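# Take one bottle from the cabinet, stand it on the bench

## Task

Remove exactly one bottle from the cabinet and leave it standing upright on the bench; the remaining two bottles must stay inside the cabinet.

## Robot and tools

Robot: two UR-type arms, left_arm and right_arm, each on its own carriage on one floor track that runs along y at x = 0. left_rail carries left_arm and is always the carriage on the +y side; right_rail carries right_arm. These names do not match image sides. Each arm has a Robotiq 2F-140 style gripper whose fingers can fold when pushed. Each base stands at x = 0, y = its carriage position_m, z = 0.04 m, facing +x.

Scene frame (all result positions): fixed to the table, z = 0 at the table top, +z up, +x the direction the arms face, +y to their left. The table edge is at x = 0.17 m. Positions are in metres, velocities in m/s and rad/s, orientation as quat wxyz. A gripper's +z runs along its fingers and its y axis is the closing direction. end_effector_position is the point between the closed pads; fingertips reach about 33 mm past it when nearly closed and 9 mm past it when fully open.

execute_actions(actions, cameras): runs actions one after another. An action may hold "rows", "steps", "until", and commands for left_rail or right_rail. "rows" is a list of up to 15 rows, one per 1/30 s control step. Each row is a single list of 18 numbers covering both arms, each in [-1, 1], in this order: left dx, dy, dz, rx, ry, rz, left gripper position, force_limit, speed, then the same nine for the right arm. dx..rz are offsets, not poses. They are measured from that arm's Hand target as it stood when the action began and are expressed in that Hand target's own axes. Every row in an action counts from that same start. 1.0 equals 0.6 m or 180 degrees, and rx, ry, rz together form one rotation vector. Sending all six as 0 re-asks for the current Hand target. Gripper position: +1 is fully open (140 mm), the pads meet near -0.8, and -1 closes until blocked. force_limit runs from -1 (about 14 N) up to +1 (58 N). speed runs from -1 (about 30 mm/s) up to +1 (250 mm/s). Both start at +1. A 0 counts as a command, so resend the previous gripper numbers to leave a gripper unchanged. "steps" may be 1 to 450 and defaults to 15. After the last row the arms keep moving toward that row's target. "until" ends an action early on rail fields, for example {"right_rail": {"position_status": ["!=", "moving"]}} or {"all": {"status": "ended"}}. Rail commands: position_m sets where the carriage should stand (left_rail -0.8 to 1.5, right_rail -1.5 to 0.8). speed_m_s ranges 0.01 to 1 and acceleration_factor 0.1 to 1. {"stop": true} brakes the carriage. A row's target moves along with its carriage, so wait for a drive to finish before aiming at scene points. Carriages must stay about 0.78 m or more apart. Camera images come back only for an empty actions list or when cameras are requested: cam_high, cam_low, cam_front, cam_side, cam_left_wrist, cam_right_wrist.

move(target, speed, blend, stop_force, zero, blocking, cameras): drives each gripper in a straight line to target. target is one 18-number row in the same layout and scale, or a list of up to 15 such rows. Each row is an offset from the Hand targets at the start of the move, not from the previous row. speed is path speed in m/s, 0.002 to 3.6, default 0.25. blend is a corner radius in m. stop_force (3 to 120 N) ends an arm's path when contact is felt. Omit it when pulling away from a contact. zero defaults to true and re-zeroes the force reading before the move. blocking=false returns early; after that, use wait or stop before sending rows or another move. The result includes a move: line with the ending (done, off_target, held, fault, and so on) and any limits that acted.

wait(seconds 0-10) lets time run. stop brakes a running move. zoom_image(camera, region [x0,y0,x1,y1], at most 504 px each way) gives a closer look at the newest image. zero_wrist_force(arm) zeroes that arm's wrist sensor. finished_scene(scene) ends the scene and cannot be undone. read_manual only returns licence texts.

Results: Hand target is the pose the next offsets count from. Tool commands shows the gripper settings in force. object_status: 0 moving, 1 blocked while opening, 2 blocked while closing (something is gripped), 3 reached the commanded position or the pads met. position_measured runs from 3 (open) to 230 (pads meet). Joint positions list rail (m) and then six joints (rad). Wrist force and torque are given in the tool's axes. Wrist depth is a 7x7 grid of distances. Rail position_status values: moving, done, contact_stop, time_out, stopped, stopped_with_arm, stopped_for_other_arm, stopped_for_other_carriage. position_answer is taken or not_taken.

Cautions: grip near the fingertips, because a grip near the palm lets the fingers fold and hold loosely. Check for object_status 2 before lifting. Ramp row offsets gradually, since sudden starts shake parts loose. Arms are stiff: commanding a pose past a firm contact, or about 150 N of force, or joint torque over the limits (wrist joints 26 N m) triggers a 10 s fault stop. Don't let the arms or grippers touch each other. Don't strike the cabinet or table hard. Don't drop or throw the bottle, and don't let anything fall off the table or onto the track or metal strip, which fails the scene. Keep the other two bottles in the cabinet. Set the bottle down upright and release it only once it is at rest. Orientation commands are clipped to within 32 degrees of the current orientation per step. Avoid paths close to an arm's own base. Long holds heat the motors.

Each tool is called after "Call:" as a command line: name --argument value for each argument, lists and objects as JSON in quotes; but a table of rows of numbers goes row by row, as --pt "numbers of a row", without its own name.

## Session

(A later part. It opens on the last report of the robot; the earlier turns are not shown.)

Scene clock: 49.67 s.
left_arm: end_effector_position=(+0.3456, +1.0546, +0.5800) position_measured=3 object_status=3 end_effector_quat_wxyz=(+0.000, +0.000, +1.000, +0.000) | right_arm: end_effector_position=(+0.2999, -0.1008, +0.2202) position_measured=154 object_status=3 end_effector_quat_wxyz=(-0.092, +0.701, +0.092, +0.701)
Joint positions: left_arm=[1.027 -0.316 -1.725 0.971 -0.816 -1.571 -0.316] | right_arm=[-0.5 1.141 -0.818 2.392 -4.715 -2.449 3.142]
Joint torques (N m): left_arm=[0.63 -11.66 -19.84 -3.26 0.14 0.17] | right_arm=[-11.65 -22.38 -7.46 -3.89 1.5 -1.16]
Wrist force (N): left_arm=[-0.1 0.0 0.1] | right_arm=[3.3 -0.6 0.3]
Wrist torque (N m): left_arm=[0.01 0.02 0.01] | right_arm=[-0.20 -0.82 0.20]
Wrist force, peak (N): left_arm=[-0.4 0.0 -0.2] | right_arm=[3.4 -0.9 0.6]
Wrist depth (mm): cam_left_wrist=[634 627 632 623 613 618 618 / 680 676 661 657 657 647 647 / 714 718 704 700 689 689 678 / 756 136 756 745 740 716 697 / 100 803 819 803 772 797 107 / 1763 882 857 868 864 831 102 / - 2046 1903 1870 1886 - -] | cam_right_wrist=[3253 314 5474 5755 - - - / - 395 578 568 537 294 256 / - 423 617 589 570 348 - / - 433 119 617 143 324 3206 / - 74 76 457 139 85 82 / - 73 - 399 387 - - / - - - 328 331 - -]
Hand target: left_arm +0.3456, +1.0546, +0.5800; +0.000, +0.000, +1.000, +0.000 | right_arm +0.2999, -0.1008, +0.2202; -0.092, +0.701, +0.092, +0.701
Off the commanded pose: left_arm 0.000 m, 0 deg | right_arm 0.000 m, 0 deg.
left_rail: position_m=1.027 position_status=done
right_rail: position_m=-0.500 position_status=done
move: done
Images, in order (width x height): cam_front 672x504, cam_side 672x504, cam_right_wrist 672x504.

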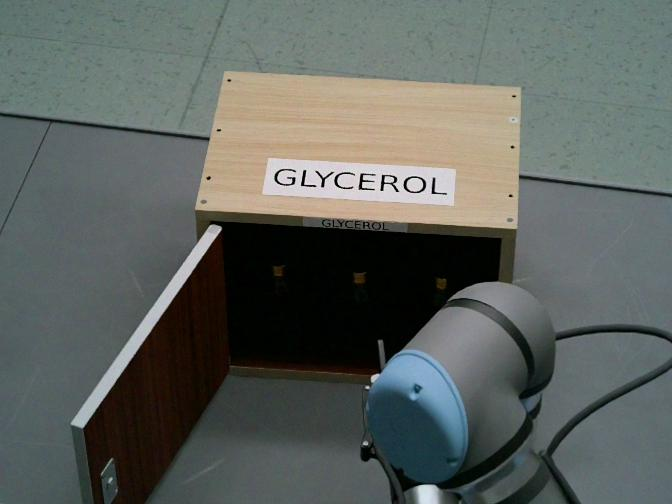

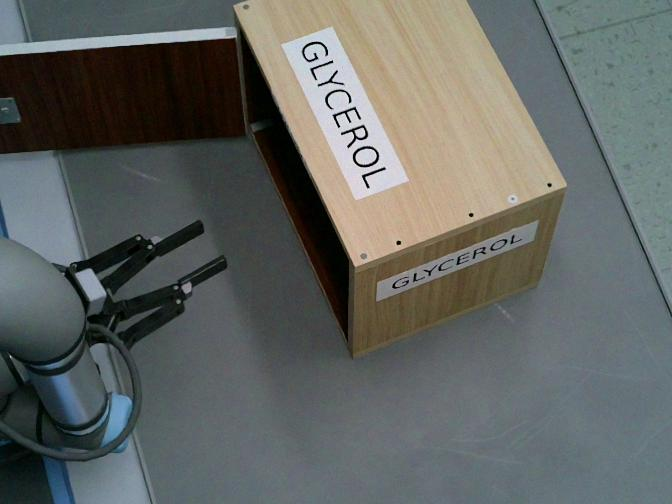

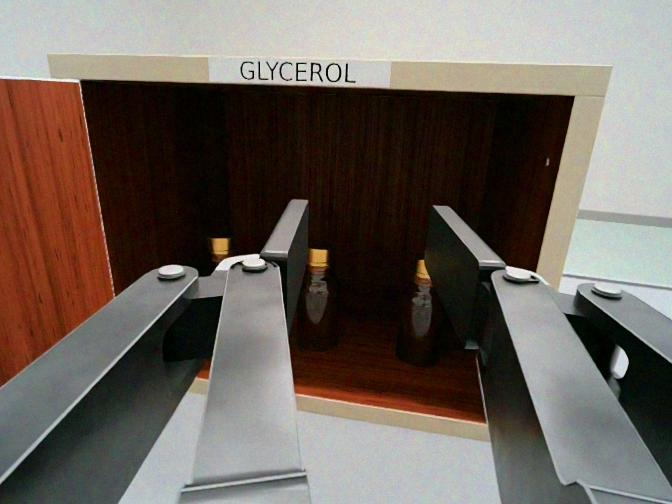

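Call:
zoom_image --camera "cam_right_wrist" --region '[200, 200, 480, 410]'

Scaled by 1.800 from the camera's 672x504 image, which has a finer 960x720 frame.

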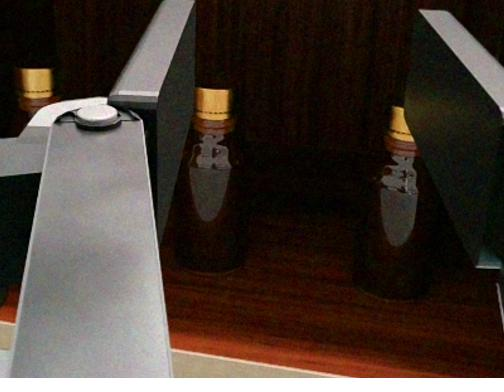

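Call:
move --target '[0,0,0,0,0,0,1,1,1,-0.2667,-0.0494,0.2083,0,0,0,0.05,-1,-0.5]' --speed 0.2 --cameras '["cam_right_wrist","cam_front","cam_side"]'

Scene clock: 54.77 s.
left_arm: end_effector_position=(+0.3456, +1.0546, +0.5800) position_measured=3 object_status=3 end_effector_quat_wxyz=(+0.000, +0.000, +1.000, +0.000) | right_arm: end_effector_position=(+0.3169, -0.0922, +0.1955) position_measured=123 object_status=3 end_effector_quat_wxyz=(-0.092, +0.702, +0.092, +0.700)
Joint positions: left_arm=[1.027 -0.316 -1.725 0.971 -0.816 -1.571 -0.316] | right_arm=[-0.5 1.102 -0.737 2.347 -4.749 -2.412 3.144]
Joint torques (N m): left_arm=[0.49 -11.7 -19.5 -3.23 0.02 0.23] | right_arm=[11.25 -44.41 4.74 0.12 -1.31 -1.01]
Wrist force (N): left_arm=[-0.1 0.0 0.0] | right_arm=[3.6 -1.0 0.2]
Wrist torque (N m): left_arm=[0.00 0.02 0.01] | right_arm=[-0.27 -0.89 0.03]
Wrist force, peak (N): left_arm=[-0.4 0.2 0.1] | right_arm=[-1.7 -1.5 5.7]
Wrist depth (mm): cam_left_wrist=[629 623 632 623 609 622 618 / 667 667 655 657 649 655 651 / 709 709 704 704 700 689 689 / 753 136 756 748 743 721 127 / 99 800 828 797 831 822 108 / - 864 857 844 875 828 102 / - 1870 2027 1937 1886 1870 -] | cam_right_wrist=[292 332 327 301 266 251 234 / 293 400 558 545 523 400 268 / 301 411 586 578 553 373 253 / - 399 136 599 573 274 3206 / - - 86 430 - 113 94 / - - 362 356 349 - - / - - - 298 302 - -]
Hand target: left_arm +0.3456, +1.0546, +0.5800; +0.000, +0.000, +1.000, +0.000 | right_arm +0.3169, -0.0922, +0.1956; -0.092, +0.702, +0.092, +0.700 (not the last commanded pose)
Off the commanded pose: left_arm 0.000 m, 0 deg | right_arm 0.174 m, 0 deg.
left_rail: position_m=1.027 position_status=done
right_rail: position_m=-0.500 position_status=done
move: held (right_arm; a check stopped the path); limits=held
pose unreachable (right arm): on one or more control steps of this call, first in action 0 (counted from 0), this arm could not follow its commanded pose, so it was not sent that pose on those steps. It may still have moved: this result reports where it is.
cause: moving toward the commanded pose would bring a part of the arm (just beyond joint 5 (wrist 1)) too close to the robot's own body.
Images, in order (width x height): cam_front 672x504, cam_side 672x504, cam_right_wrist 672x504.

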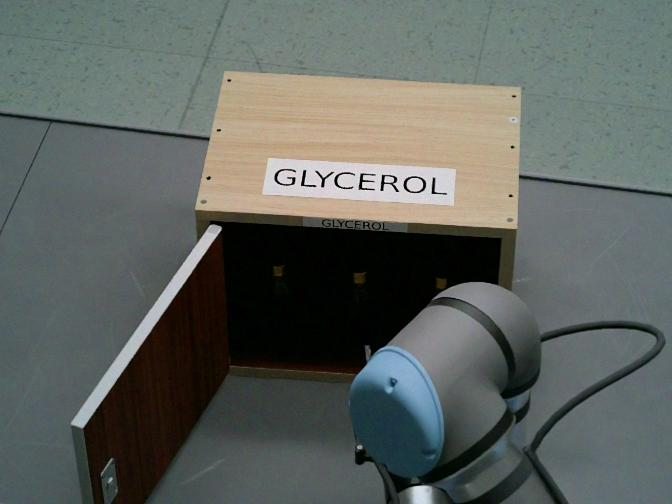

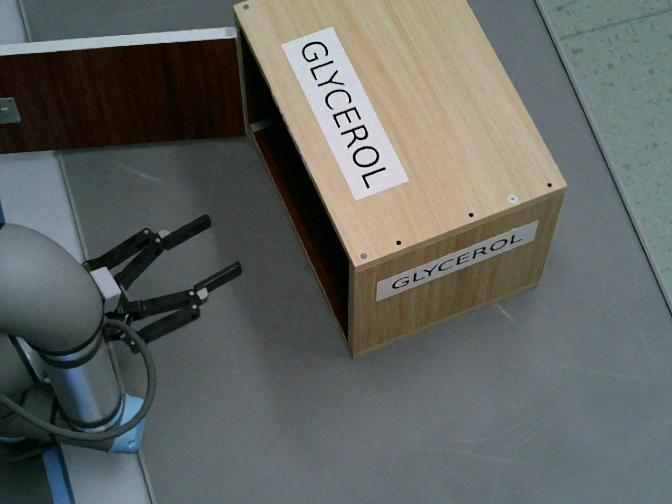

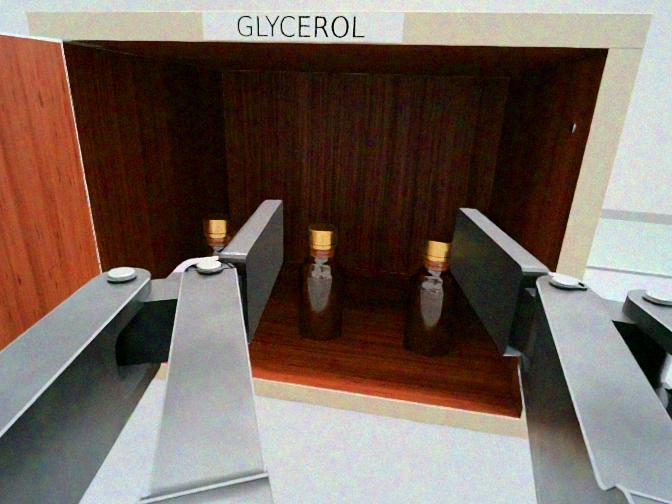

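Call:
move --pt "0 0 0 0 0 0 1 1 1 0.06 -0.02 0.04 0 -0.1 0 0.05 -1 -0.5" --pt "0 0 0 0 0 0 1 1 1 -0.0733 -0.0423 0.222 0 -0.1944 0 0.05 -1 -0.5" --speed 0.2 --blend '[0.03,0]' --cameras '["cam_right_wrist","cam_front","cam_side"]'

Scene clock: 61.33 s.
left_arm: end_effector_position=(+0.3456, +1.0546, +0.5800) position_measured=3 object_status=3 end_effector_quat_wxyz=(+0.000, +0.000, +1.000, +0.000) | right_arm: end_effector_position=(+0.4389, -0.0333, +0.1514) position_measured=123 object_status=3 end_effector_quat_wxyz=(-0.060, +0.880, +0.115, +0.457)
Joint positions: left_arm=[1.027 -0.316 -1.725 0.971 -0.816 -1.571 -0.316] | right_arm=[-0.5 0.818 -1.17 2.22 -3.501 -2.017 3.486]
Joint torques (N m): left_arm=[0.86 -11.51 -19.14 -3.21 0.15 0.23] | right_arm=[-11.41 -22.19 -19.65 -2.17 0.91 1.22]
Wrist force (N): left_arm=[-0.1 0.2 0.0] | right_arm=[2.3 -0.9 -0.1]
Wrist torque (N m): left_arm=[0.04 0.02 0.00] | right_arm=[-0.28 -0.43 0.00]
Wrist force, peak (N): left_arm=[-0.5 0.0 0.1] | right_arm=[3.6 -0.9 0.4]
Wrist depth (mm): cam_left_wrist=[634 631 634 625 623 618 623 / 676 667 672 659 659 644 647 / 718 711 709 702 711 686 693 / 751 136 753 745 740 718 718 / 100 803 809 800 792 806 107 / 1778 875 851 819 854 841 847 / - - 1937 1886 1669 1808 -] | cam_right_wrist=[248 318 403 389 369 353 320 / 253 297 410 423 407 394 306 / 261 335 355 260 361 - 285 / 270 307 136 307 307 130 272 / - - 81 280 277 113 90 / - - 269 267 268 - - / - - - 243 240 - -]
Hand target: left_arm +0.3456, +1.0546, +0.5800; +0.000, +0.000, +1.000, +0.000 | right_arm +0.4389, -0.0333, +0.1514; -0.060, +0.880, +0.115, +0.457
Off the commanded pose: left_arm 0.000 m, 0 deg | right_arm 0.000 m, 0 deg.
left_rail: position_m=1.027 position_status=done
right_rail: position_m=-0.500 position_status=done
move: done
Images, in order (width x height): cam_front 672x504, cam_side 672x504, cam_right_wrist 672x504.

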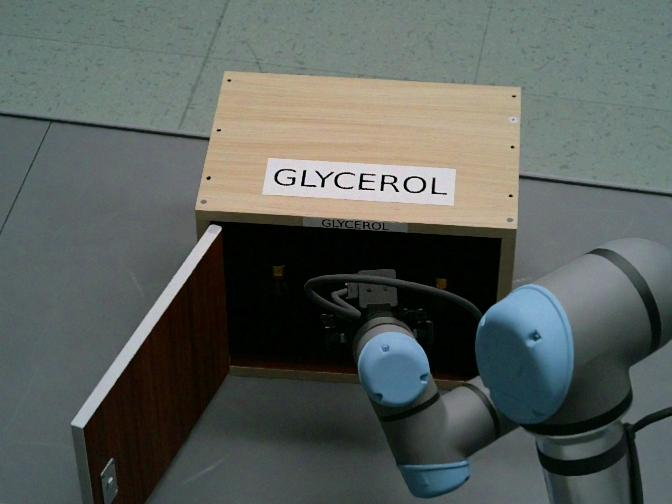

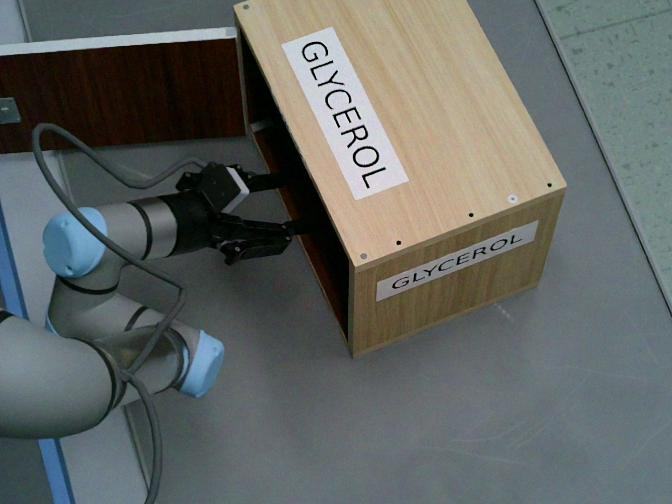

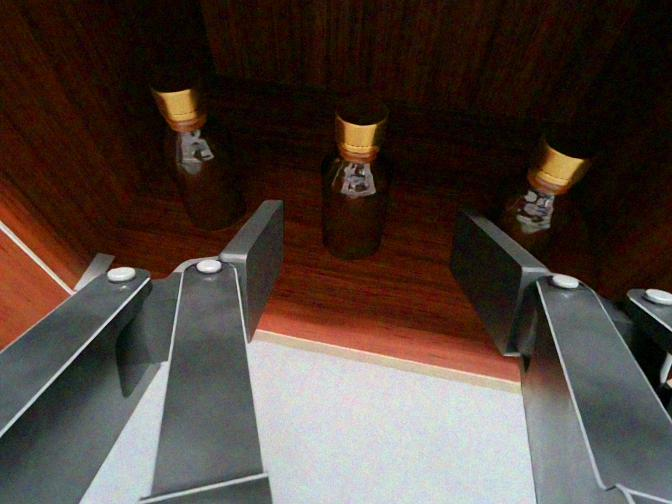

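Call:
move --target '[0,0,0,0,0,0,1,1,1,0,0,0.1333,0,0,0,0.05,-1,-0.5]' --speed 0.1 --stop_force 10 --cameras '["cam_right_wrist"]'

Scene clock: 64.70 s.
left_arm: end_effector_position=(+0.3456, +1.0546, +0.5800) position_measured=3 object_status=3 end_effector_quat_wxyz=(+0.000, +0.000, +1.000, +0.000) | right_arm: end_effector_position=(+0.5021, -0.0164, +0.1054) position_measured=123 object_status=3 end_effector_quat_wxyz=(-0.060, +0.880, +0.115, +0.457)
Joint positions: left_arm=[1.027 -0.316 -1.725 0.971 -0.816 -1.571 -0.316] | right_arm=[-0.5 0.745 -0.987 2.094 -3.578 -1.961 3.436]
Joint torques (N m): left_arm=[0.79 -11.53 -19.97 -3.35 0.17 0.28] | right_arm=[-11.42 -28.57 -18.63 -5.88 1.06 -1.4]
Wrist force (N): left_arm=[-0.1 -0.1 0.0] | right_arm=[2.4 -1.1 -0.2]
Wrist torque (N m): left_arm=[-0.02 0.04 0.00] | right_arm=[-0.31 -0.47 0.19]
Wrist force, peak (N): left_arm=[-0.5 0.1 0.0] | right_arm=[2.7 -1.1 -0.2]
Wrist depth (mm): cam_left_wrist=[636 627 627 622 614 618 616 / 665 661 663 657 649 657 644 / 711 711 702 702 697 680 691 / - 136 753 753 735 728 709 / 100 803 809 795 792 800 107 / 1838 857 851 857 851 834 102 / 1937 2046 1886 1854 1854 1886 -] | cam_right_wrist=[228 298 333 317 306 288 278 / 166 309 338 154 332 325 308 / 246 - 288 169 293 295 - / 244 245 136 190 200 130 - / - - 86 222 227 113 90 / - - 204 204 205 - - / - - - 199 194 - -]
Hand target: left_arm +0.3456, +1.0546, +0.5800; +0.000, +0.000, +1.000, +0.000 | right_arm +0.5021, -0.0164, +0.1054; -0.060, +0.880, +0.115, +0.457
Off the commanded pose: left_arm 0.000 m, 0 deg | right_arm 0.000 m, 0 deg.
left_rail: position_m=1.027 position_status=done
right_rail: position_m=-0.500 position_status=done
move: done
Images, in order (width x height): cam_right_wrist 672x504.

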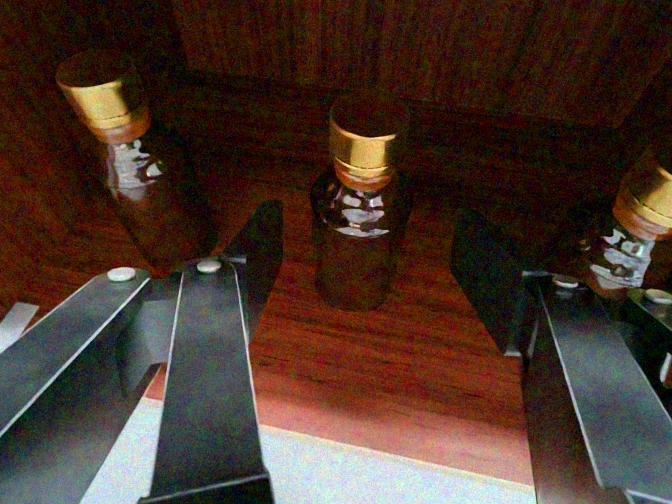

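Call:
move --target '[0,0,0,0,0,0,1,1,1,-0.012,-0.006,0.0743,0,0,0,0.05,-1,-0.5]' --speed 0.06 --stop_force 8 --cameras '["cam_right_wrist","cam_front"]'

Scene clock: 67.97 s.
left_arm: end_effector_position=(+0.3456, +1.0546, +0.5800) position_measured=3 object_status=3 end_effector_quat_wxyz=(+0.000, +0.000, +1.000, +0.000) | right_arm: end_effector_position=(+0.5324, -0.0045, +0.0739) position_measured=123 object_status=3 end_effector_quat_wxyz=(-0.060, +0.880, +0.115, +0.457)
Joint positions: left_arm=[1.027 -0.316 -1.725 0.971 -0.816 -1.571 -0.316] | right_arm=[-0.5 0.722 -0.878 2.012 -3.61 -1.942 3.42]
Joint torques (N m): left_arm=[-0.29 -10.82 -19.55 -3.34 0.1 0.17] | right_arm=[-11.82 -31.97 -18.95 -6.01 1.01 -1.41]
Wrist force (N): left_arm=[0.0 -0.1 0.0] | right_arm=[2.1 -0.9 0.1]
Wrist torque (N m): left_arm=[-0.03 0.00 0.01] | right_arm=[-0.26 -0.43 0.20]
Wrist force, peak (N): left_arm=[-0.5 0.1 -0.2] | right_arm=[2.6 -1.2 -0.7]
Wrist depth (mm): cam_left_wrist=[636 629 629 618 613 623 606 / 674 669 665 649 649 647 642 / 723 709 725 711 680 686 684 / 745 136 745 753 745 711 704 / 100 819 809 806 795 789 107 / 1838 875 868 868 864 837 828 / 1903 1972 1954 1886 1854 1838 -] | cam_right_wrist=[223 284 301 284 268 260 249 / - 283 284 - 271 285 277 / - - 246 120 164 249 251 / 212 - 138 129 143 218 224 / - - 86 184 186 112 90 / - - 173 173 174 - - / - - - 157 158 - -]
Hand target: left_arm +0.3456, +1.0546, +0.5800; +0.000, +0.000, +1.000, +0.000 | right_arm +0.5324, -0.0045, +0.0739; -0.060, +0.880, +0.115, +0.457
Off the commanded pose: left_arm 0.000 m, 0 deg | right_arm 0.000 m, 0 deg.
left_rail: position_m=1.027 position_status=done
right_rail: position_m=-0.500 position_status=done
move: done
Images, in order (width x height): cam_front 672x504, cam_right_wrist 672x504.

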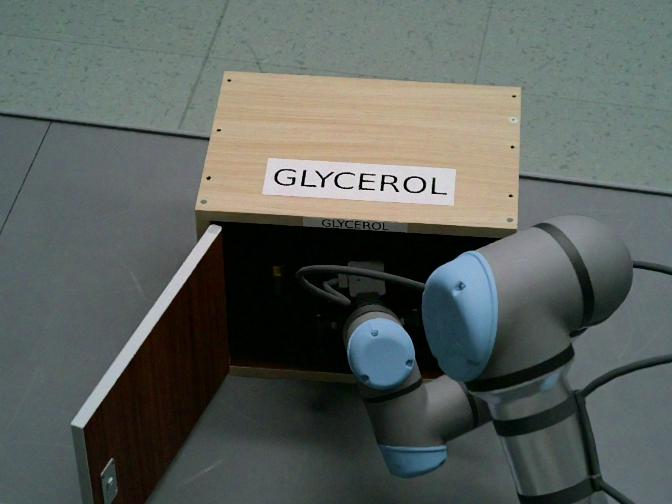

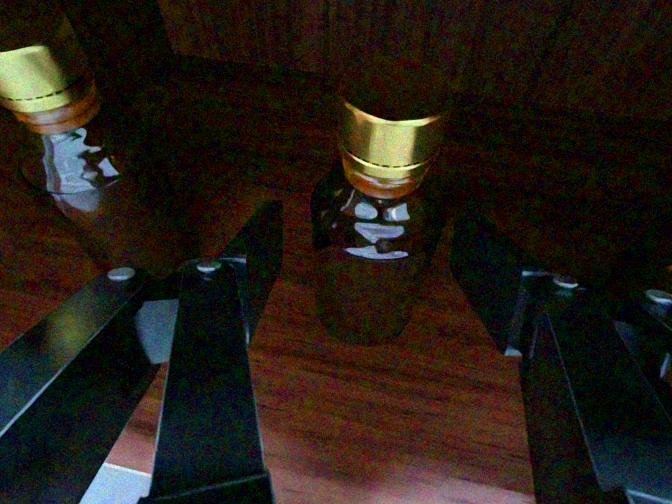

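Call:
execute_actions --actions '[{"rows":[[0,0,0,0,0,0,1,1,1,0,0,0,0,0,0,-1,-0.3,-1]],"steps":75}]' --cameras '["cam_right_wrist"]'

Scene clock: 71.47 s.
left_arm: end_effector_position=(+0.3456, +1.0546, +0.5800) position_measured=3 object_status=3 end_effector_quat_wxyz=(+0.000, +0.000, +1.000, +0.000) | right_arm: end_effector_position=(+0.5324, -0.0045, +0.0739) position_measured=162 object_status=2 end_effector_quat_wxyz=(-0.060, +0.880, +0.115, +0.457)
Joint positions: left_arm=[1.027 -0.316 -1.725 0.971 -0.816 -1.571 -0.316] | right_arm=[-0.5 0.722 -0.878 2.012 -3.61 -1.942 3.42]
Joint torques (N m): left_arm=[0.41 -11.63 -19.31 -3.34 0.03 0.2] | right_arm=[-4.32 -32.33 -14.77 -1.84 -0.33 -0.57]
Wrist force (N): left_arm=[-0.1 0.0 0.0] | right_arm=[3.2 -0.7 -2.9]
Wrist torque (N m): left_arm=[0.00 0.03 0.00] | right_arm=[-0.32 -0.50 0.16]
Wrist force, peak (N): left_arm=[-0.3 0.3 0.0] | right_arm=[4.1 -0.6 -3.5]
Wrist depth (mm): cam_left_wrist=[623 640 620 623 622 616 606 / 682 674 659 665 649 649 646 / 716 714 702 702 691 693 693 / 745 136 775 743 743 714 704 / 100 795 797 792 789 795 108 / 1735 868 868 857 868 837 851 / 1886 1870 1749 1870 1937 1886 -] | cam_right_wrist=[224 285 300 283 268 260 248 / 128 283 285 - 270 285 277 / - - 245 122 235 248 251 / 208 - 216 128 130 217 224 / - 74 76 173 185 86 81 / - 71 - 173 174 - - / - - - 157 157 - -]
Hand target: left_arm +0.3456, +1.0546, +0.5800; +0.000, +0.000, +1.000, +0.000 | right_arm +0.5324, -0.0045, +0.0739; -0.060, +0.880, +0.115, +0.457
Off the commanded pose: left_arm 0.000 m, 0 deg | right_arm 0.000 m, 0 deg.
left_rail: position_m=1.027 position_status=done
right_rail: position_m=-0.500 position_status=done
Images, in order (width x height): cam_right_wrist 672x504.

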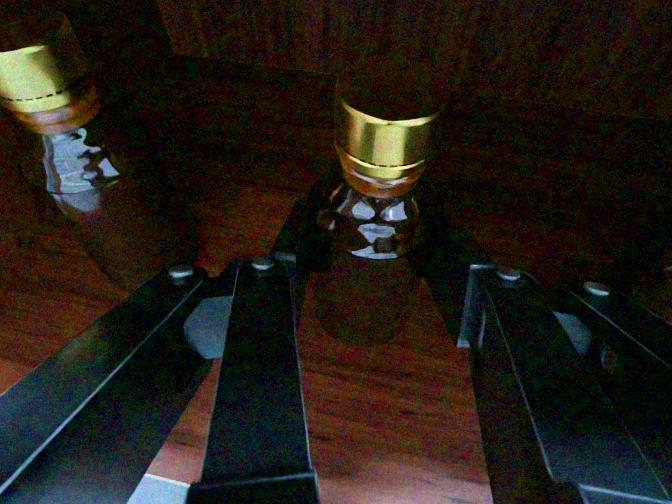

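Call:
move --pt "0 0 0 0 0 0 1 1 1 0.041 0 -0.0287 0 0 0 -1 -0.3 -1" --pt "0 0 0 0 0 0 1 1 1 -0.152 0 -0.3017 0 0 0 -1 -0.3 -1" --speed '[0.05,0.12]' --cameras '["cam_right_wrist","cam_front","cam_side"]'

Scene clock: 75.50 s.
left_arm: end_effector_position=(+0.3456, +1.0546, +0.5800) position_measured=3 object_status=3 end_effector_quat_wxyz=(+0.000, +0.000, +1.000, +0.000) | right_arm: end_effector_position=(+0.3388, -0.0563, +0.1033) position_measured=162 object_status=2 end_effector_quat_wxyz=(-0.060, +0.880, +0.115, +0.457)
Joint positions: left_arm=[1.027 -0.316 -1.725 0.971 -0.816 -1.571 -0.316] | right_arm=[-0.5 0.98 -1.12 2.4 -3.671 -2.139 3.608]
Joint torques (N m): left_arm=[0.38 -11.18 -19.16 -3.26 0.19 0.22] | right_arm=[11.07 -40.64 -4.44 -2.78 -2.75 1.47]
Wrist force (N): left_arm=[0.0 0.1 -0.2] | right_arm=[-0.3 -0.4 1.3]
Wrist torque (N m): left_arm=[0.03 0.01 0.00] | right_arm=[-0.15 -0.39 -0.02]
Wrist force, peak (N): left_arm=[-0.3 0.0 -0.3] | right_arm=[3.9 -0.7 -3.8]
Wrist depth (mm): cam_left_wrist=[631 632 627 627 616 620 606 / 669 674 655 661 655 655 640 / 725 718 709 691 691 691 695 / 740 136 766 748 740 716 716 / 100 809 806 819 792 - 107 / 1763 875 861 1763 864 861 837 / 1954 1937 - 1823 1870 1854 -] | cam_right_wrist=[264 332 394 407 406 - 297 / - 321 333 - 319 345 282 / - 306 304 120 283 293 268 / 269 273 272 128 130 278 272 / - 74 76 166 185 86 82 / - 71 - 220 225 - - / - - - 200 200 - -]
Hand target: left_arm +0.3456, +1.0546, +0.5800; +0.000, +0.000, +1.000, +0.000 | right_arm +0.3387, -0.0563, +0.1033; -0.060, +0.880, +0.115, +0.457
Off the commanded pose: left_arm 0.000 m, 0 deg | right_arm 0.000 m, 0 deg.
left_rail: position_m=1.027 position_status=done
right_rail: position_m=-0.500 position_status=done
move: done
Images, in order (width x height): cam_front 672x504, cam_side 672x504, cam_right_wrist 672x504.

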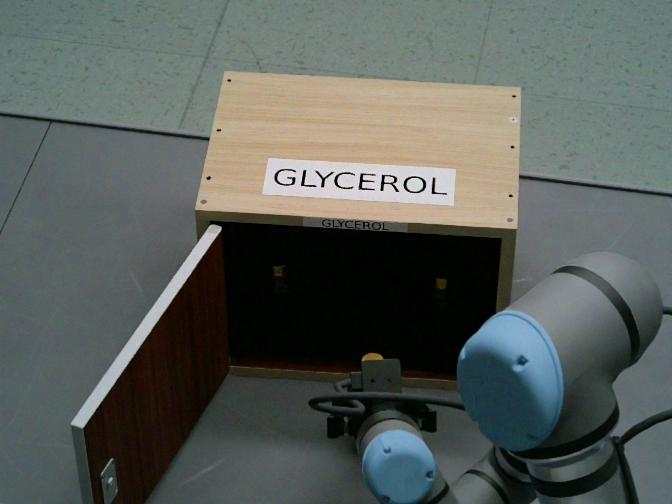

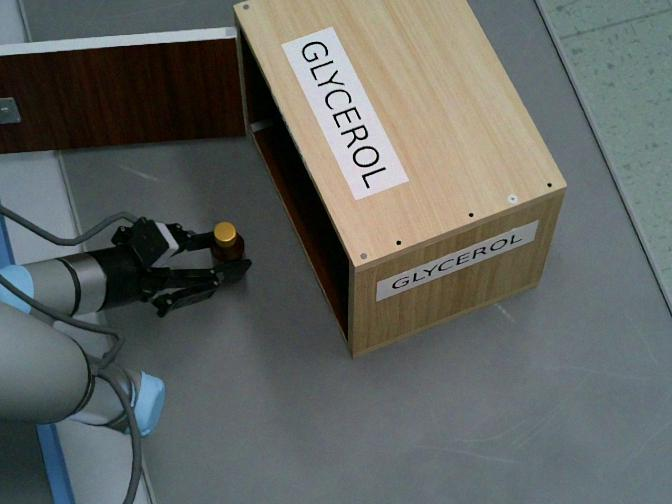

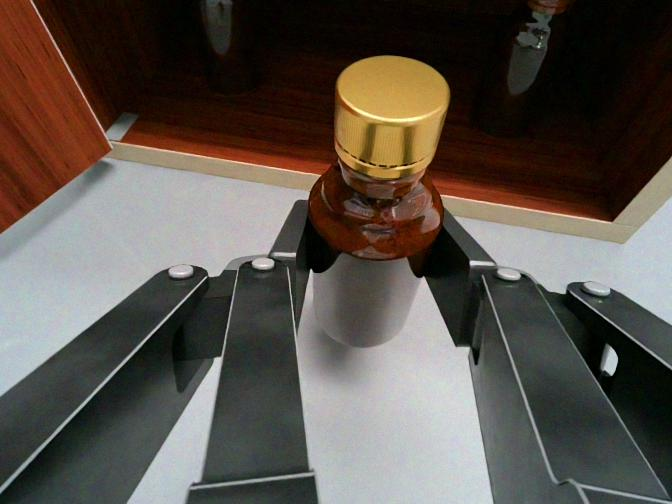

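Call:
move --target '[0,0,0,0,0,0,1,1,1,-0.048,0,0.0335,0,0,0,-1,-0.3,-1]' --speed 0.08

Call:
move --target '[0,0,0,0,0,0,1,1,1,-0.0341,0,0.0239,0,0,0,-1,-0.3,-1]' --speed 0.012 --stop_force 3.5 --cameras '["cam_right_wrist","cam_side"]'

Scene clock: 77.00 s.
left_arm: end_effector_position=(+0.3456, +1.0546, +0.5800) position_measured=3 object_status=3 end_effector_quat_wxyz=(+0.000, +0.000, +1.000, +0.000) | right_arm: end_effector_position=(+0.3385, -0.0563, +0.0683) position_measured=162 object_status=2 end_effector_quat_wxyz=(-0.060, +0.880, +0.115, +0.457)
Joint positions: left_arm=[1.027 -0.316 -1.725 0.971 -0.816 -1.571 -0.316] | right_arm=[-0.5 0.981 -1.001 2.397 -3.786 -2.14 3.609]
Joint torques (N m): left_arm=[0.52 -11.34 -19 -3.28 0.27 0.2] | right_arm=[7.07 -24.02 -13.98 -6.86 -2.3 -1.35]
Wrist force (N): left_arm=[-0.1 0.1 0.1] | right_arm=[-0.5 -0.3 1.4]
Wrist torque (N m): left_arm=[0.02 0.02 0.00] | right_arm=[-0.12 -0.35 0.05]
Wrist force, peak (N): left_arm=[-0.1 0.2 0.2] | right_arm=[-1.2 -0.7 1.7]
Wrist depth (mm): cam_left_wrist=[634 636 623 622 625 613 611 / 667 676 659 659 655 647 644 / 723 718 700 711 695 684 682 / 753 136 751 748 738 709 711 / 100 806 809 806 792 786 107 / 1778 893 868 847 828 864 841 / - 1870 1528 1808 1870 2066 -] | cam_right_wrist=[263 314 325 332 337 - 299 / 258 283 278 - 263 273 266 / 254 261 263 122 252 254 251 / 233 234 230 128 129 234 235 / - 74 76 172 185 86 81 / - 71 - 185 187 - - / - - - 172 169 - -]
Hand target: left_arm +0.3456, +1.0546, +0.5800; +0.000, +0.000, +1.000, +0.000 | right_arm +0.3386, -0.0563, +0.0682; -0.060, +0.880, +0.115, +0.457
Off the commanded pose: left_arm 0.000 m, 0 deg | right_arm 0.000 m, 0 deg.
left_rail: position_m=1.027 position_status=done
right_rail: position_m=-0.500 position_status=done
move: done

Scene clock: 79.10 s.
left_arm: end_effector_position=(+0.3456, +1.0546, +0.5800) position_measured=3 object_status=3 end_effector_quat_wxyz=(+0.000, +0.000, +1.000, +0.000) | right_arm: end_effector_position=(+0.3385, -0.0563, +0.0560) position_measured=162 object_status=2 end_effector_quat_wxyz=(-0.060, +0.880, +0.115, +0.457)
Joint positions: left_arm=[1.027 -0.316 -1.725 0.971 -0.816 -1.571 -0.316] | right_arm=[-0.5 0.981 -0.96 2.393 -3.824 -2.14 3.609]
Joint torques (N m): left_arm=[0.88 -11.41 -19.42 -3.31 0.16 0.17] | right_arm=[8.23 -44.29 -1.71 -3.24 -0.02 0.54]
Wrist force (N): left_arm=[-0.1 -0.1 -0.2] | right_arm=[-0.2 -0.4 1.2]
Wrist torque (N m): left_arm=[-0.01 0.03 0.00] | right_arm=[-0.16 -0.39 0.05]
Wrist force, peak (N): left_arm=[-0.3 0.2 0.1] | right_arm=[9.3 -0.2 -5.1]
Wrist depth (mm): cam_left_wrist=[627 622 629 627 614 614 616 / 676 665 661 665 661 649 647 / 723 707 711 704 695 684 684 / 745 135 753 748 745 711 702 / 100 812 825 800 803 783 107 / 1808 864 854 861 861 841 102 / 1903 1903 1920 1823 1838 1823 -] | cam_right_wrist=[268 292 296 319 311 - 292 / 273 271 266 - 249 262 254 / 243 244 245 122 243 242 239 / 214 215 215 128 129 219 220 / - 74 76 173 185 86 81 / - 71 - 173 177 - - / - - - 157 158 - -]
Hand target: left_arm +0.3456, +1.0546, +0.5800; +0.000, +0.000, +1.000, +0.000 | right_arm +0.3386, -0.0563, +0.0560; -0.060, +0.880, +0.115, +0.457 (not the last commanded pose)
Off the commanded pose: left_arm 0.000 m, 0 deg | right_arm 0.013 m, 0 deg.
left_rail: position_m=1.027 position_status=done
right_rail: position_m=-0.500 position_status=done
move: contact (right_arm)
Images, in order (width x height): cam_side 672x504, cam_right_wrist 672x504.

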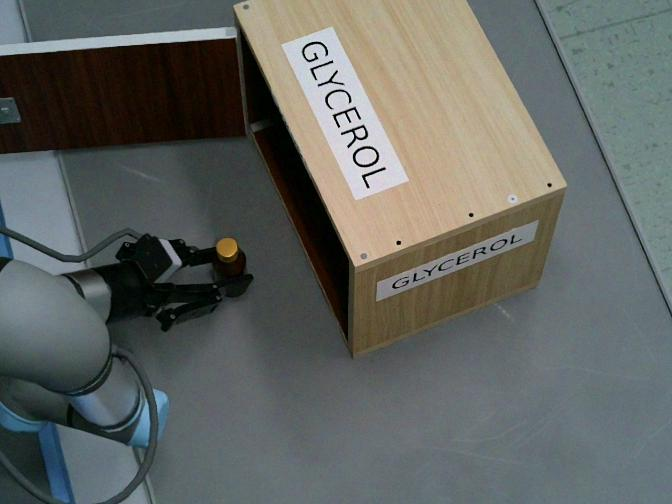

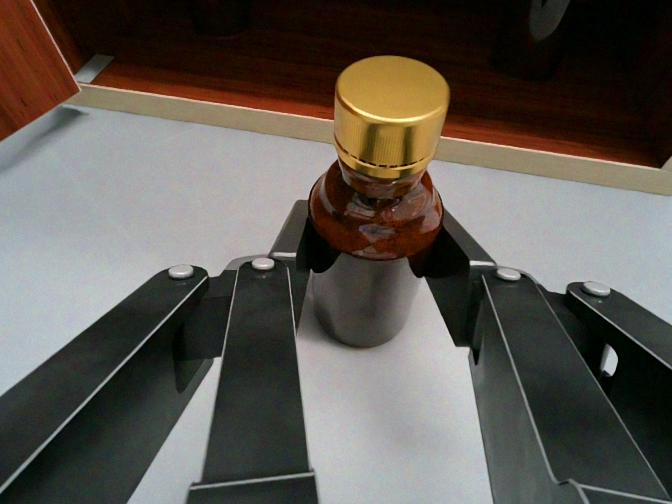

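Call:
move --target '[0,0,0,0,0,0,1,1,1,-0.0014,0,0.001,0,0,0,-1,-0.3,-1]' --speed 0.01

Call:
execute_actions --actions '[{"rows":[[0,0,0,0,0,0,1,1,1,0,0,0,0,0,0,0.0,-0.3,-1]],"steps":40}]' --cameras '["cam_right_wrist","cam_side"]'

Scene clock: 80.23 s.
left_arm: end_effector_position=(+0.3456, +1.0546, +0.5800) position_measured=3 object_status=3 end_effector_quat_wxyz=(+0.000, +0.000, +1.000, +0.000) | right_arm: end_effector_position=(+0.3386, -0.0563, +0.0551) position_measured=162 object_status=2 end_effector_quat_wxyz=(-0.060, +0.880, +0.115, +0.457)
Joint positions: left_arm=[1.027 -0.316 -1.725 0.971 -0.816 -1.571 -0.316] | right_arm=[-0.5 0.981 -0.956 2.393 -3.828 -2.14 3.609]
Joint torques (N m): left_arm=[1.16 -10.76 -19.11 -3.31 0.24 0.23] | right_arm=[6.37 -8.89 -6.14 1.12 0.81 0.44]
Wrist force (N): left_arm=[-0.2 0.0 0.0] | right_arm=[23.5 -0.5 -17.2]
Wrist torque (N m): left_arm=[0.01 0.04 0.00] | right_arm=[-0.28 -0.90 -0.10]
Wrist force, peak (N): left_arm=[-0.2 -0.1 -0.3] | right_arm=[23.5 -0.5 -17.2]
Wrist depth (mm): cam_left_wrist=[629 627 627 663 622 616 609 / 672 672 657 661 653 653 646 / 718 709 711 697 697 691 680 / 766 136 756 743 743 721 126 / 100 815 809 803 797 786 107 / 1708 854 864 868 837 851 822 / - 2008 1854 2066 1808 1870 -] | cam_right_wrist=[263 295 295 322 311 - 291 / 270 270 268 - 243 261 254 / 242 243 246 122 236 241 239 / 219 220 101 129 130 219 219 / - 75 76 173 185 86 81 / - 71 - 173 173 - - / - - - 157 157 - -]
Hand target: left_arm +0.3456, +1.0546, +0.5800; +0.000, +0.000, +1.000, +0.000 | right_arm +0.3386, -0.0563, +0.0550; -0.060, +0.880, +0.115, +0.457
Off the commanded pose: left_arm 0.000 m, 0 deg | right_arm 0.000 m, 0 deg.
left_rail: position_m=1.027 position_status=done
right_rail: position_m=-0.500 position_status=done
move: done

Scene clock: 81.77 s.
left_arm: end_effector_position=(+0.3456, +1.0546, +0.5800) position_measured=3 object_status=3 end_effector_quat_wxyz=(+0.000, +0.000, +1.000, +0.000) | right_arm: end_effector_position=(+0.3386, -0.0563, +0.0550) position_measured=129 object_status=3 end_effector_quat_wxyz=(-0.060, +0.880, +0.115, +0.457)
Joint positions: left_arm=[1.027 -0.316 -1.725 0.971 -0.816 -1.571 -0.316] | right_arm=[-0.5 0.981 -0.956 2.393 -3.828 -2.14 3.609]
Joint torques (N m): left_arm=[0.5 -10.65 -19.6 -3.28 0.16 0.15] | right_arm=[1 -42.76 -0.16 -5.88 -1.39 -0.91]
Wrist force (N): left_arm=[-0.2 -0.1 0.0] | right_arm=[2.8 -0.3 0.5]
Wrist torque (N m): left_arm=[0.00 0.04 0.00] | right_arm=[-0.12 -0.54 0.05]
Wrist force, peak (N): left_arm=[0.1 0.4 -0.1] | right_arm=[24.9 -0.7 -18.5]
Wrist depth (mm): cam_left_wrist=[634 618 627 614 616 613 614 / 672 674 663 661 651 653 655 / 714 728 704 695 695 691 682 / 743 136 761 756 772 714 716 / 99 800 795 795 803 795 107 / 1763 878 1808 875 854 812 861 / 1954 1886 1808 1808 - 1793 -] | cam_right_wrist=[268 292 293 308 310 265 290 / 273 271 264 - 241 258 252 / 240 242 244 120 234 241 237 / 218 214 153 130 137 218 218 / - - 80 183 188 112 83 / - - 166 172 176 - - / - - - 156 157 - -]
Hand target: left_arm +0.3456, +1.0546, +0.5800; +0.000, +0.000, +1.000, +0.000 | right_arm +0.3386, -0.0563, +0.0550; -0.060, +0.880, +0.115, +0.457
Off the commanded pose: left_arm 0.000 m, 0 deg | right_arm 0.000 m, 0 deg.
left_rail: position_m=1.027 position_status=done
right_rail: position_m=-0.500 position_status=done
Images, in order (width x height): cam_side 672x504, cam_right_wrist 672x504.

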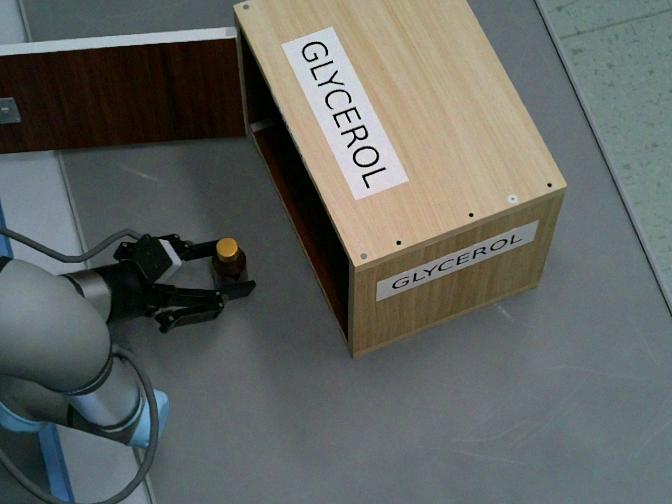

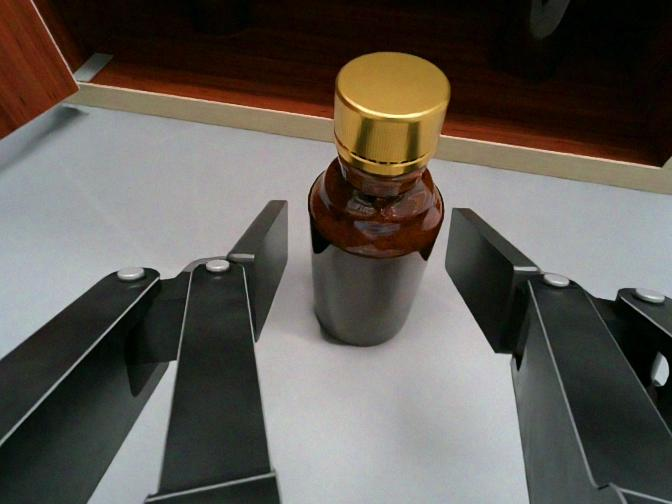

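Call:
move --target '[0,0,0,0,0,0,1,1,1,0,0,-0.15,0,0,0,0.0,-0.3,-1]' --speed 0.15 --cameras '["cam_right_wrist","cam_side","cam_front"]'

Scene clock: 83.37 s.
left_arm: end_effector_position=(+0.3456, +1.0546, +0.5800) position_measured=3 object_status=3 end_effector_quat_wxyz=(+0.000, +0.000, +1.000, +0.000) | right_arm: end_effector_position=(+0.2674, -0.0754, +0.1067) position_measured=129 object_status=3 end_effector_quat_wxyz=(-0.060, +0.880, +0.115, +0.457)
Joint positions: left_arm=[1.027 -0.316 -1.725 0.971 -0.816 -1.571 -0.316] | right_arm=[-0.5 1.131 -1.189 2.497 -3.622 -2.246 3.74]
Joint torques (N m): left_arm=[0.48 -10.46 -20.14 -3.26 0.27 0.21] | right_arm=[11.5 -36.16 -4.11 -2.07 -2.44 1.36]
Wrist force (N): left_arm=[-0.1 -0.1 -0.1] | right_arm=[2.5 -0.1 0.0]
Wrist torque (N m): left_arm=[-0.01 0.03 0.00] | right_arm=[-0.08 -0.51 -0.01]
Wrist force, peak (N): left_arm=[-0.4 -0.1 -0.1] | right_arm=[3.0 -0.3 1.1]
Wrist depth (mm): cam_left_wrist=[631 634 629 629 613 608 618 / 676 672 665 661 657 657 640 / 723 716 714 700 700 689 697 / - 135 751 751 753 718 704 / 100 800 819 803 800 792 107 / 1808 1808 864 861 857 844 102 / 1903 1854 1886 2086 1920 1854 -] | cam_right_wrist=[- 357 395 407 410 407 278 / 286 357 352 341 343 345 313 / 305 315 317 219 321 322 326 / 274 276 153 268 273 281 282 / - - 80 247 250 112 82 / - - 219 223 225 - - / - - - 203 203 - -]
Hand target: left_arm +0.3456, +1.0546, +0.5800; +0.000, +0.000, +1.000, +0.000 | right_arm +0.2674, -0.0754, +0.1067; -0.060, +0.880, +0.115, +0.457
Off the commanded pose: left_arm 0.000 m, 0 deg | right_arm 0.000 m, 0 deg.
left_rail: position_m=1.027 position_status=done
right_rail: position_m=-0.500 position_status=done
move: done
Images, in order (width x height): cam_front 672x504, cam_side 672x504, cam_right_wrist 672x504.

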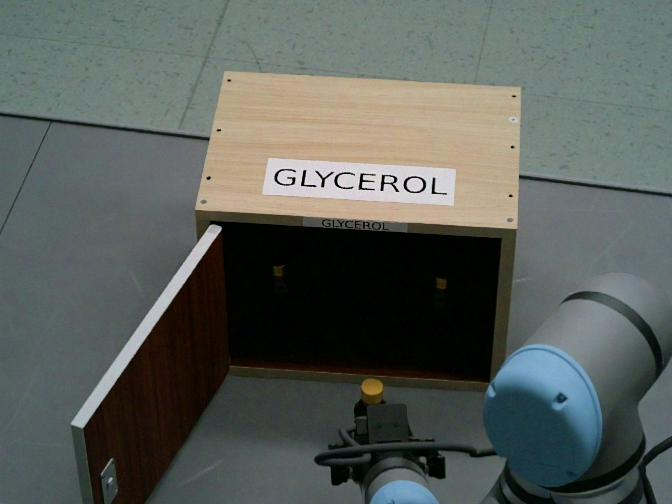

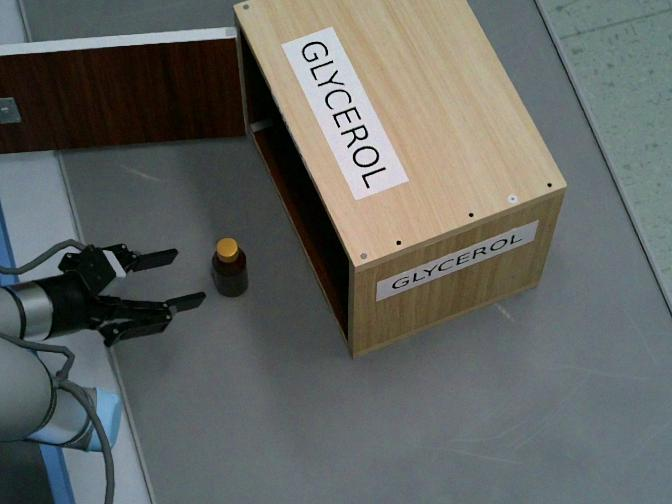

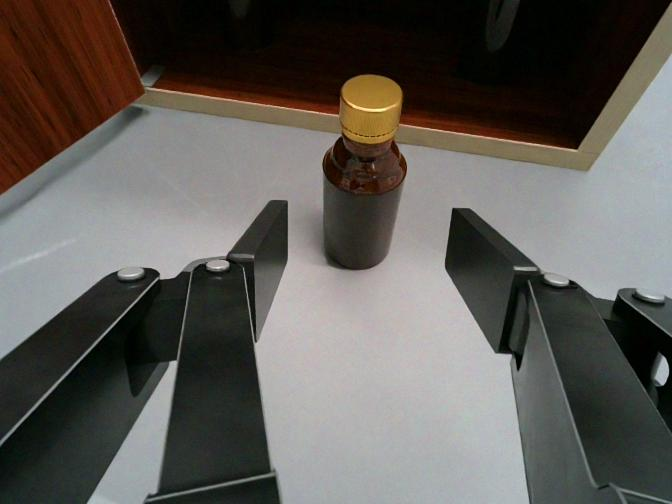

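Call:
move --target '[0,0,0,0,0,0,1,1,1,0,0,0.15,0,0,0,0.0,-0.3,-1]' --speed 0.12 --stop_force 8

Call:
execute_actions --actions '[{"rows":[[0,0,0,0,0,0,1,1,1,0,0,0,0,0,0,-1,-0.3,-1]],"steps":70}]' --cameras '["cam_right_wrist"]'

Call:
move --target '[0,0,0,0,0,0,1,1,1,0.041,0,-0.0287,0,0,0,-1,-0.3,-1]' --speed 0.06 --cameras '["cam_right_wrist"]'

Scene clock: 88.10 s.
left_arm: end_effector_position=(+0.3456, +1.0546, +0.5800) position_measured=3 object_status=3 end_effector_quat_wxyz=(+0.000, +0.000, +1.000, +0.000) | right_arm: end_effector_position=(+0.3386, -0.0563, +0.0550) position_measured=129 object_status=3 end_effector_quat_wxyz=(-0.060, +0.880, +0.115, +0.457)
Joint positions: left_arm=[1.027 -0.316 -1.725 0.971 -0.816 -1.571 -0.316] | right_arm=[-0.5 0.981 -0.956 2.393 -3.828 -2.14 3.609]
Joint torques (N m): left_arm=[1.73 -10.87 -19.18 -3.31 0.12 0.14] | right_arm=[-12 -22.43 -12.28 -5.86 0.75 -1.37]
Wrist force (N): left_arm=[0.0 0.1 0.0] | right_arm=[2.5 -0.1 0.2]
Wrist torque (N m): left_arm=[0.03 0.00 0.01] | right_arm=[-0.08 -0.50 0.16]
Wrist force, peak (N): left_arm=[-0.4 0.1 0.2] | right_arm=[2.8 -0.4 1.4]
Wrist depth (mm): cam_left_wrist=[634 632 632 618 625 616 608 / 674 667 661 665 651 647 647 / 711 709 711 689 704 686 684 / 743 135 751 702 743 143 711 / 100 783 806 806 786 783 107 / 1749 871 889 851 915 828 102 / 1920 1903 1903 - 1903 1793 -] | cam_right_wrist=[265 292 291 308 310 - 290 / 271 269 265 - 242 259 253 / 241 243 243 120 234 241 237 / 217 213 153 130 137 217 218 / - - 80 183 188 112 83 / - - 166 172 173 - - / - - - 156 157 - -]
Hand target: left_arm +0.3456, +1.0546, +0.5800; +0.000, +0.000, +1.000, +0.000 | right_arm +0.3386, -0.0563, +0.0550; -0.060, +0.880, +0.115, +0.457
Off the commanded pose: left_arm 0.000 m, 0 deg | right_arm 0.000 m, 0 deg.
left_rail: position_m=1.027 position_status=done
right_rail: position_m=-0.500 position_status=done
move: done

Scene clock: 90.63 s.
left_arm: end_effector_position=(+0.3456, +1.0546, +0.5800) position_measured=3 object_status=3 end_effector_quat_wxyz=(+0.000, +0.000, +1.000, +0.000) | right_arm: end_effector_position=(+0.3386, -0.0563, +0.0550) position_measured=162 object_status=2 end_effector_quat_wxyz=(-0.060, +0.880, +0.115, +0.457)
Joint positions: left_arm=[1.027 -0.316 -1.725 0.971 -0.816 -1.571 -0.316] | right_arm=[-0.5 0.981 -0.956 2.393 -3.828 -2.14 3.609]
Joint torques (N m): left_arm=[0.51 -10.86 -19.68 -3.32 0.15 0.24] | right_arm=[-9.77 -22.98 -9.82 -1.86 -0.3 -0.34]
Wrist force (N): left_arm=[-0.2 0.1 0.0] | right_arm=[4.1 -0.1 -1.6]
Wrist torque (N m): left_arm=[0.04 0.05 0.00] | right_arm=[-0.19 -0.58 0.08]
Wrist force, peak (N): left_arm=[-0.2 0.1 0.3] | right_arm=[4.7 0.0 -2.0]
Wrist depth (mm): cam_left_wrist=[640 636 622 625 620 620 606 / 672 682 669 655 649 649 640 / 709 709 704 702 700 700 689 / - 137 766 743 743 721 697 / 100 800 797 797 803 789 107 / 1793 864 871 868 854 844 847 / - 1903 2148 1990 1793 - -] | cam_right_wrist=[263 290 293 307 310 251 290 / 269 270 266 - 243 258 252 / 241 241 244 121 234 242 237 / 217 213 214 129 128 217 218 / - 74 76 173 183 86 82 / - 71 - 172 173 - - / - - - 156 157 - -]
Hand target: left_arm +0.3456, +1.0546, +0.5800; +0.000, +0.000, +1.000, +0.000 | right_arm +0.3386, -0.0563, +0.0550; -0.060, +0.880, +0.115, +0.457
Off the commanded pose: left_arm 0.000 m, 0 deg | right_arm 0.000 m, 0 deg.
left_rail: position_m=1.027 position_status=done
right_rail: position_m=-0.500 position_status=done
Images, in order (width x height): cam_right_wrist 672x504.

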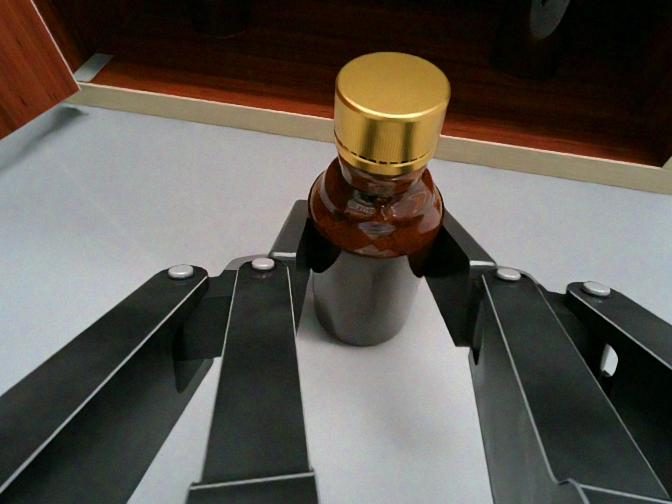

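Scene clock: 91.63 s.
left_arm: end_effector_position=(+0.3456, +1.0546, +0.5800) position_measured=3 object_status=3 end_effector_quat_wxyz=(+0.000, +0.000, +1.000, +0.000) | right_arm: end_effector_position=(+0.3386, -0.0564, +0.0849) position_measured=162 object_status=2 end_effector_quat_wxyz=(-0.060, +0.880, +0.115, +0.457)
Joint positions: left_arm=[1.027 -0.316 -1.725 0.971 -0.816 -1.571 -0.316] | right_arm=[-0.5 0.98 -1.058 2.4 -3.732 -2.14 3.609]
Joint torques (N m): left_arm=[0.31 -10.9 -19.37 -3.31 0.19 0.23] | right_arm=[-8.29 -43.66 -8.03 -2.85 0.29 1.32]
Wrist force (N): left_arm=[-0.2 -0.1 0.1] | right_arm=[0.0 -0.2 1.8]
Wrist torque (N m): left_arm=[-0.01 0.03 0.01] | right_arm=[-0.11 -0.45 0.13]
Wrist force, peak (N): left_arm=[-0.3 -0.2 -0.2] | right_arm=[4.6 -0.4 -1.7]
Wrist depth (mm): cam_left_wrist=[632 631 631 629 629 616 616 / 678 672 669 659 651 651 653 / 711 707 700 682 693 693 682 / 756 136 758 751 733 728 714 / 100 809 812 812 809 777 107 / 1808 864 864 868 864 864 841 / 1886 2236 2008 1838 1808 1763 -] | cam_right_wrist=[268 332 369 367 371 - 298 / 271 300 304 - 298 300 280 / 275 284 287 121 270 271 259 / 249 255 251 129 128 255 255 / - 74 76 173 169 86 81 / - 71 - 202 202 - - / - - - 184 184 - -]
Hand target: left_arm +0.3456, +1.0546, +0.5800; +0.000, +0.000, +1.000, +0.000 | right_arm +0.3386, -0.0563, +0.0850; -0.060, +0.880, +0.115, +0.457
Off the commanded pose: left_arm 0.000 m, 0 deg | right_arm 0.000 m, 0 deg.
left_rail: position_m=1.027 position_status=done
right_rail: position_m=-0.500 position_status=done
move: done
Images, in order (width x height): cam_right_wrist 672x504.

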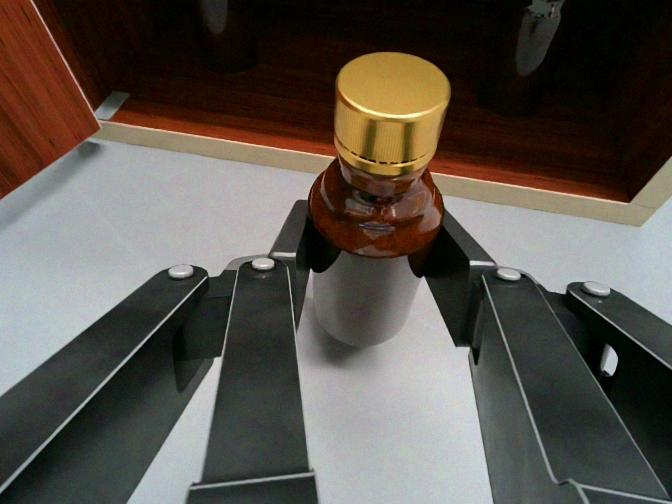

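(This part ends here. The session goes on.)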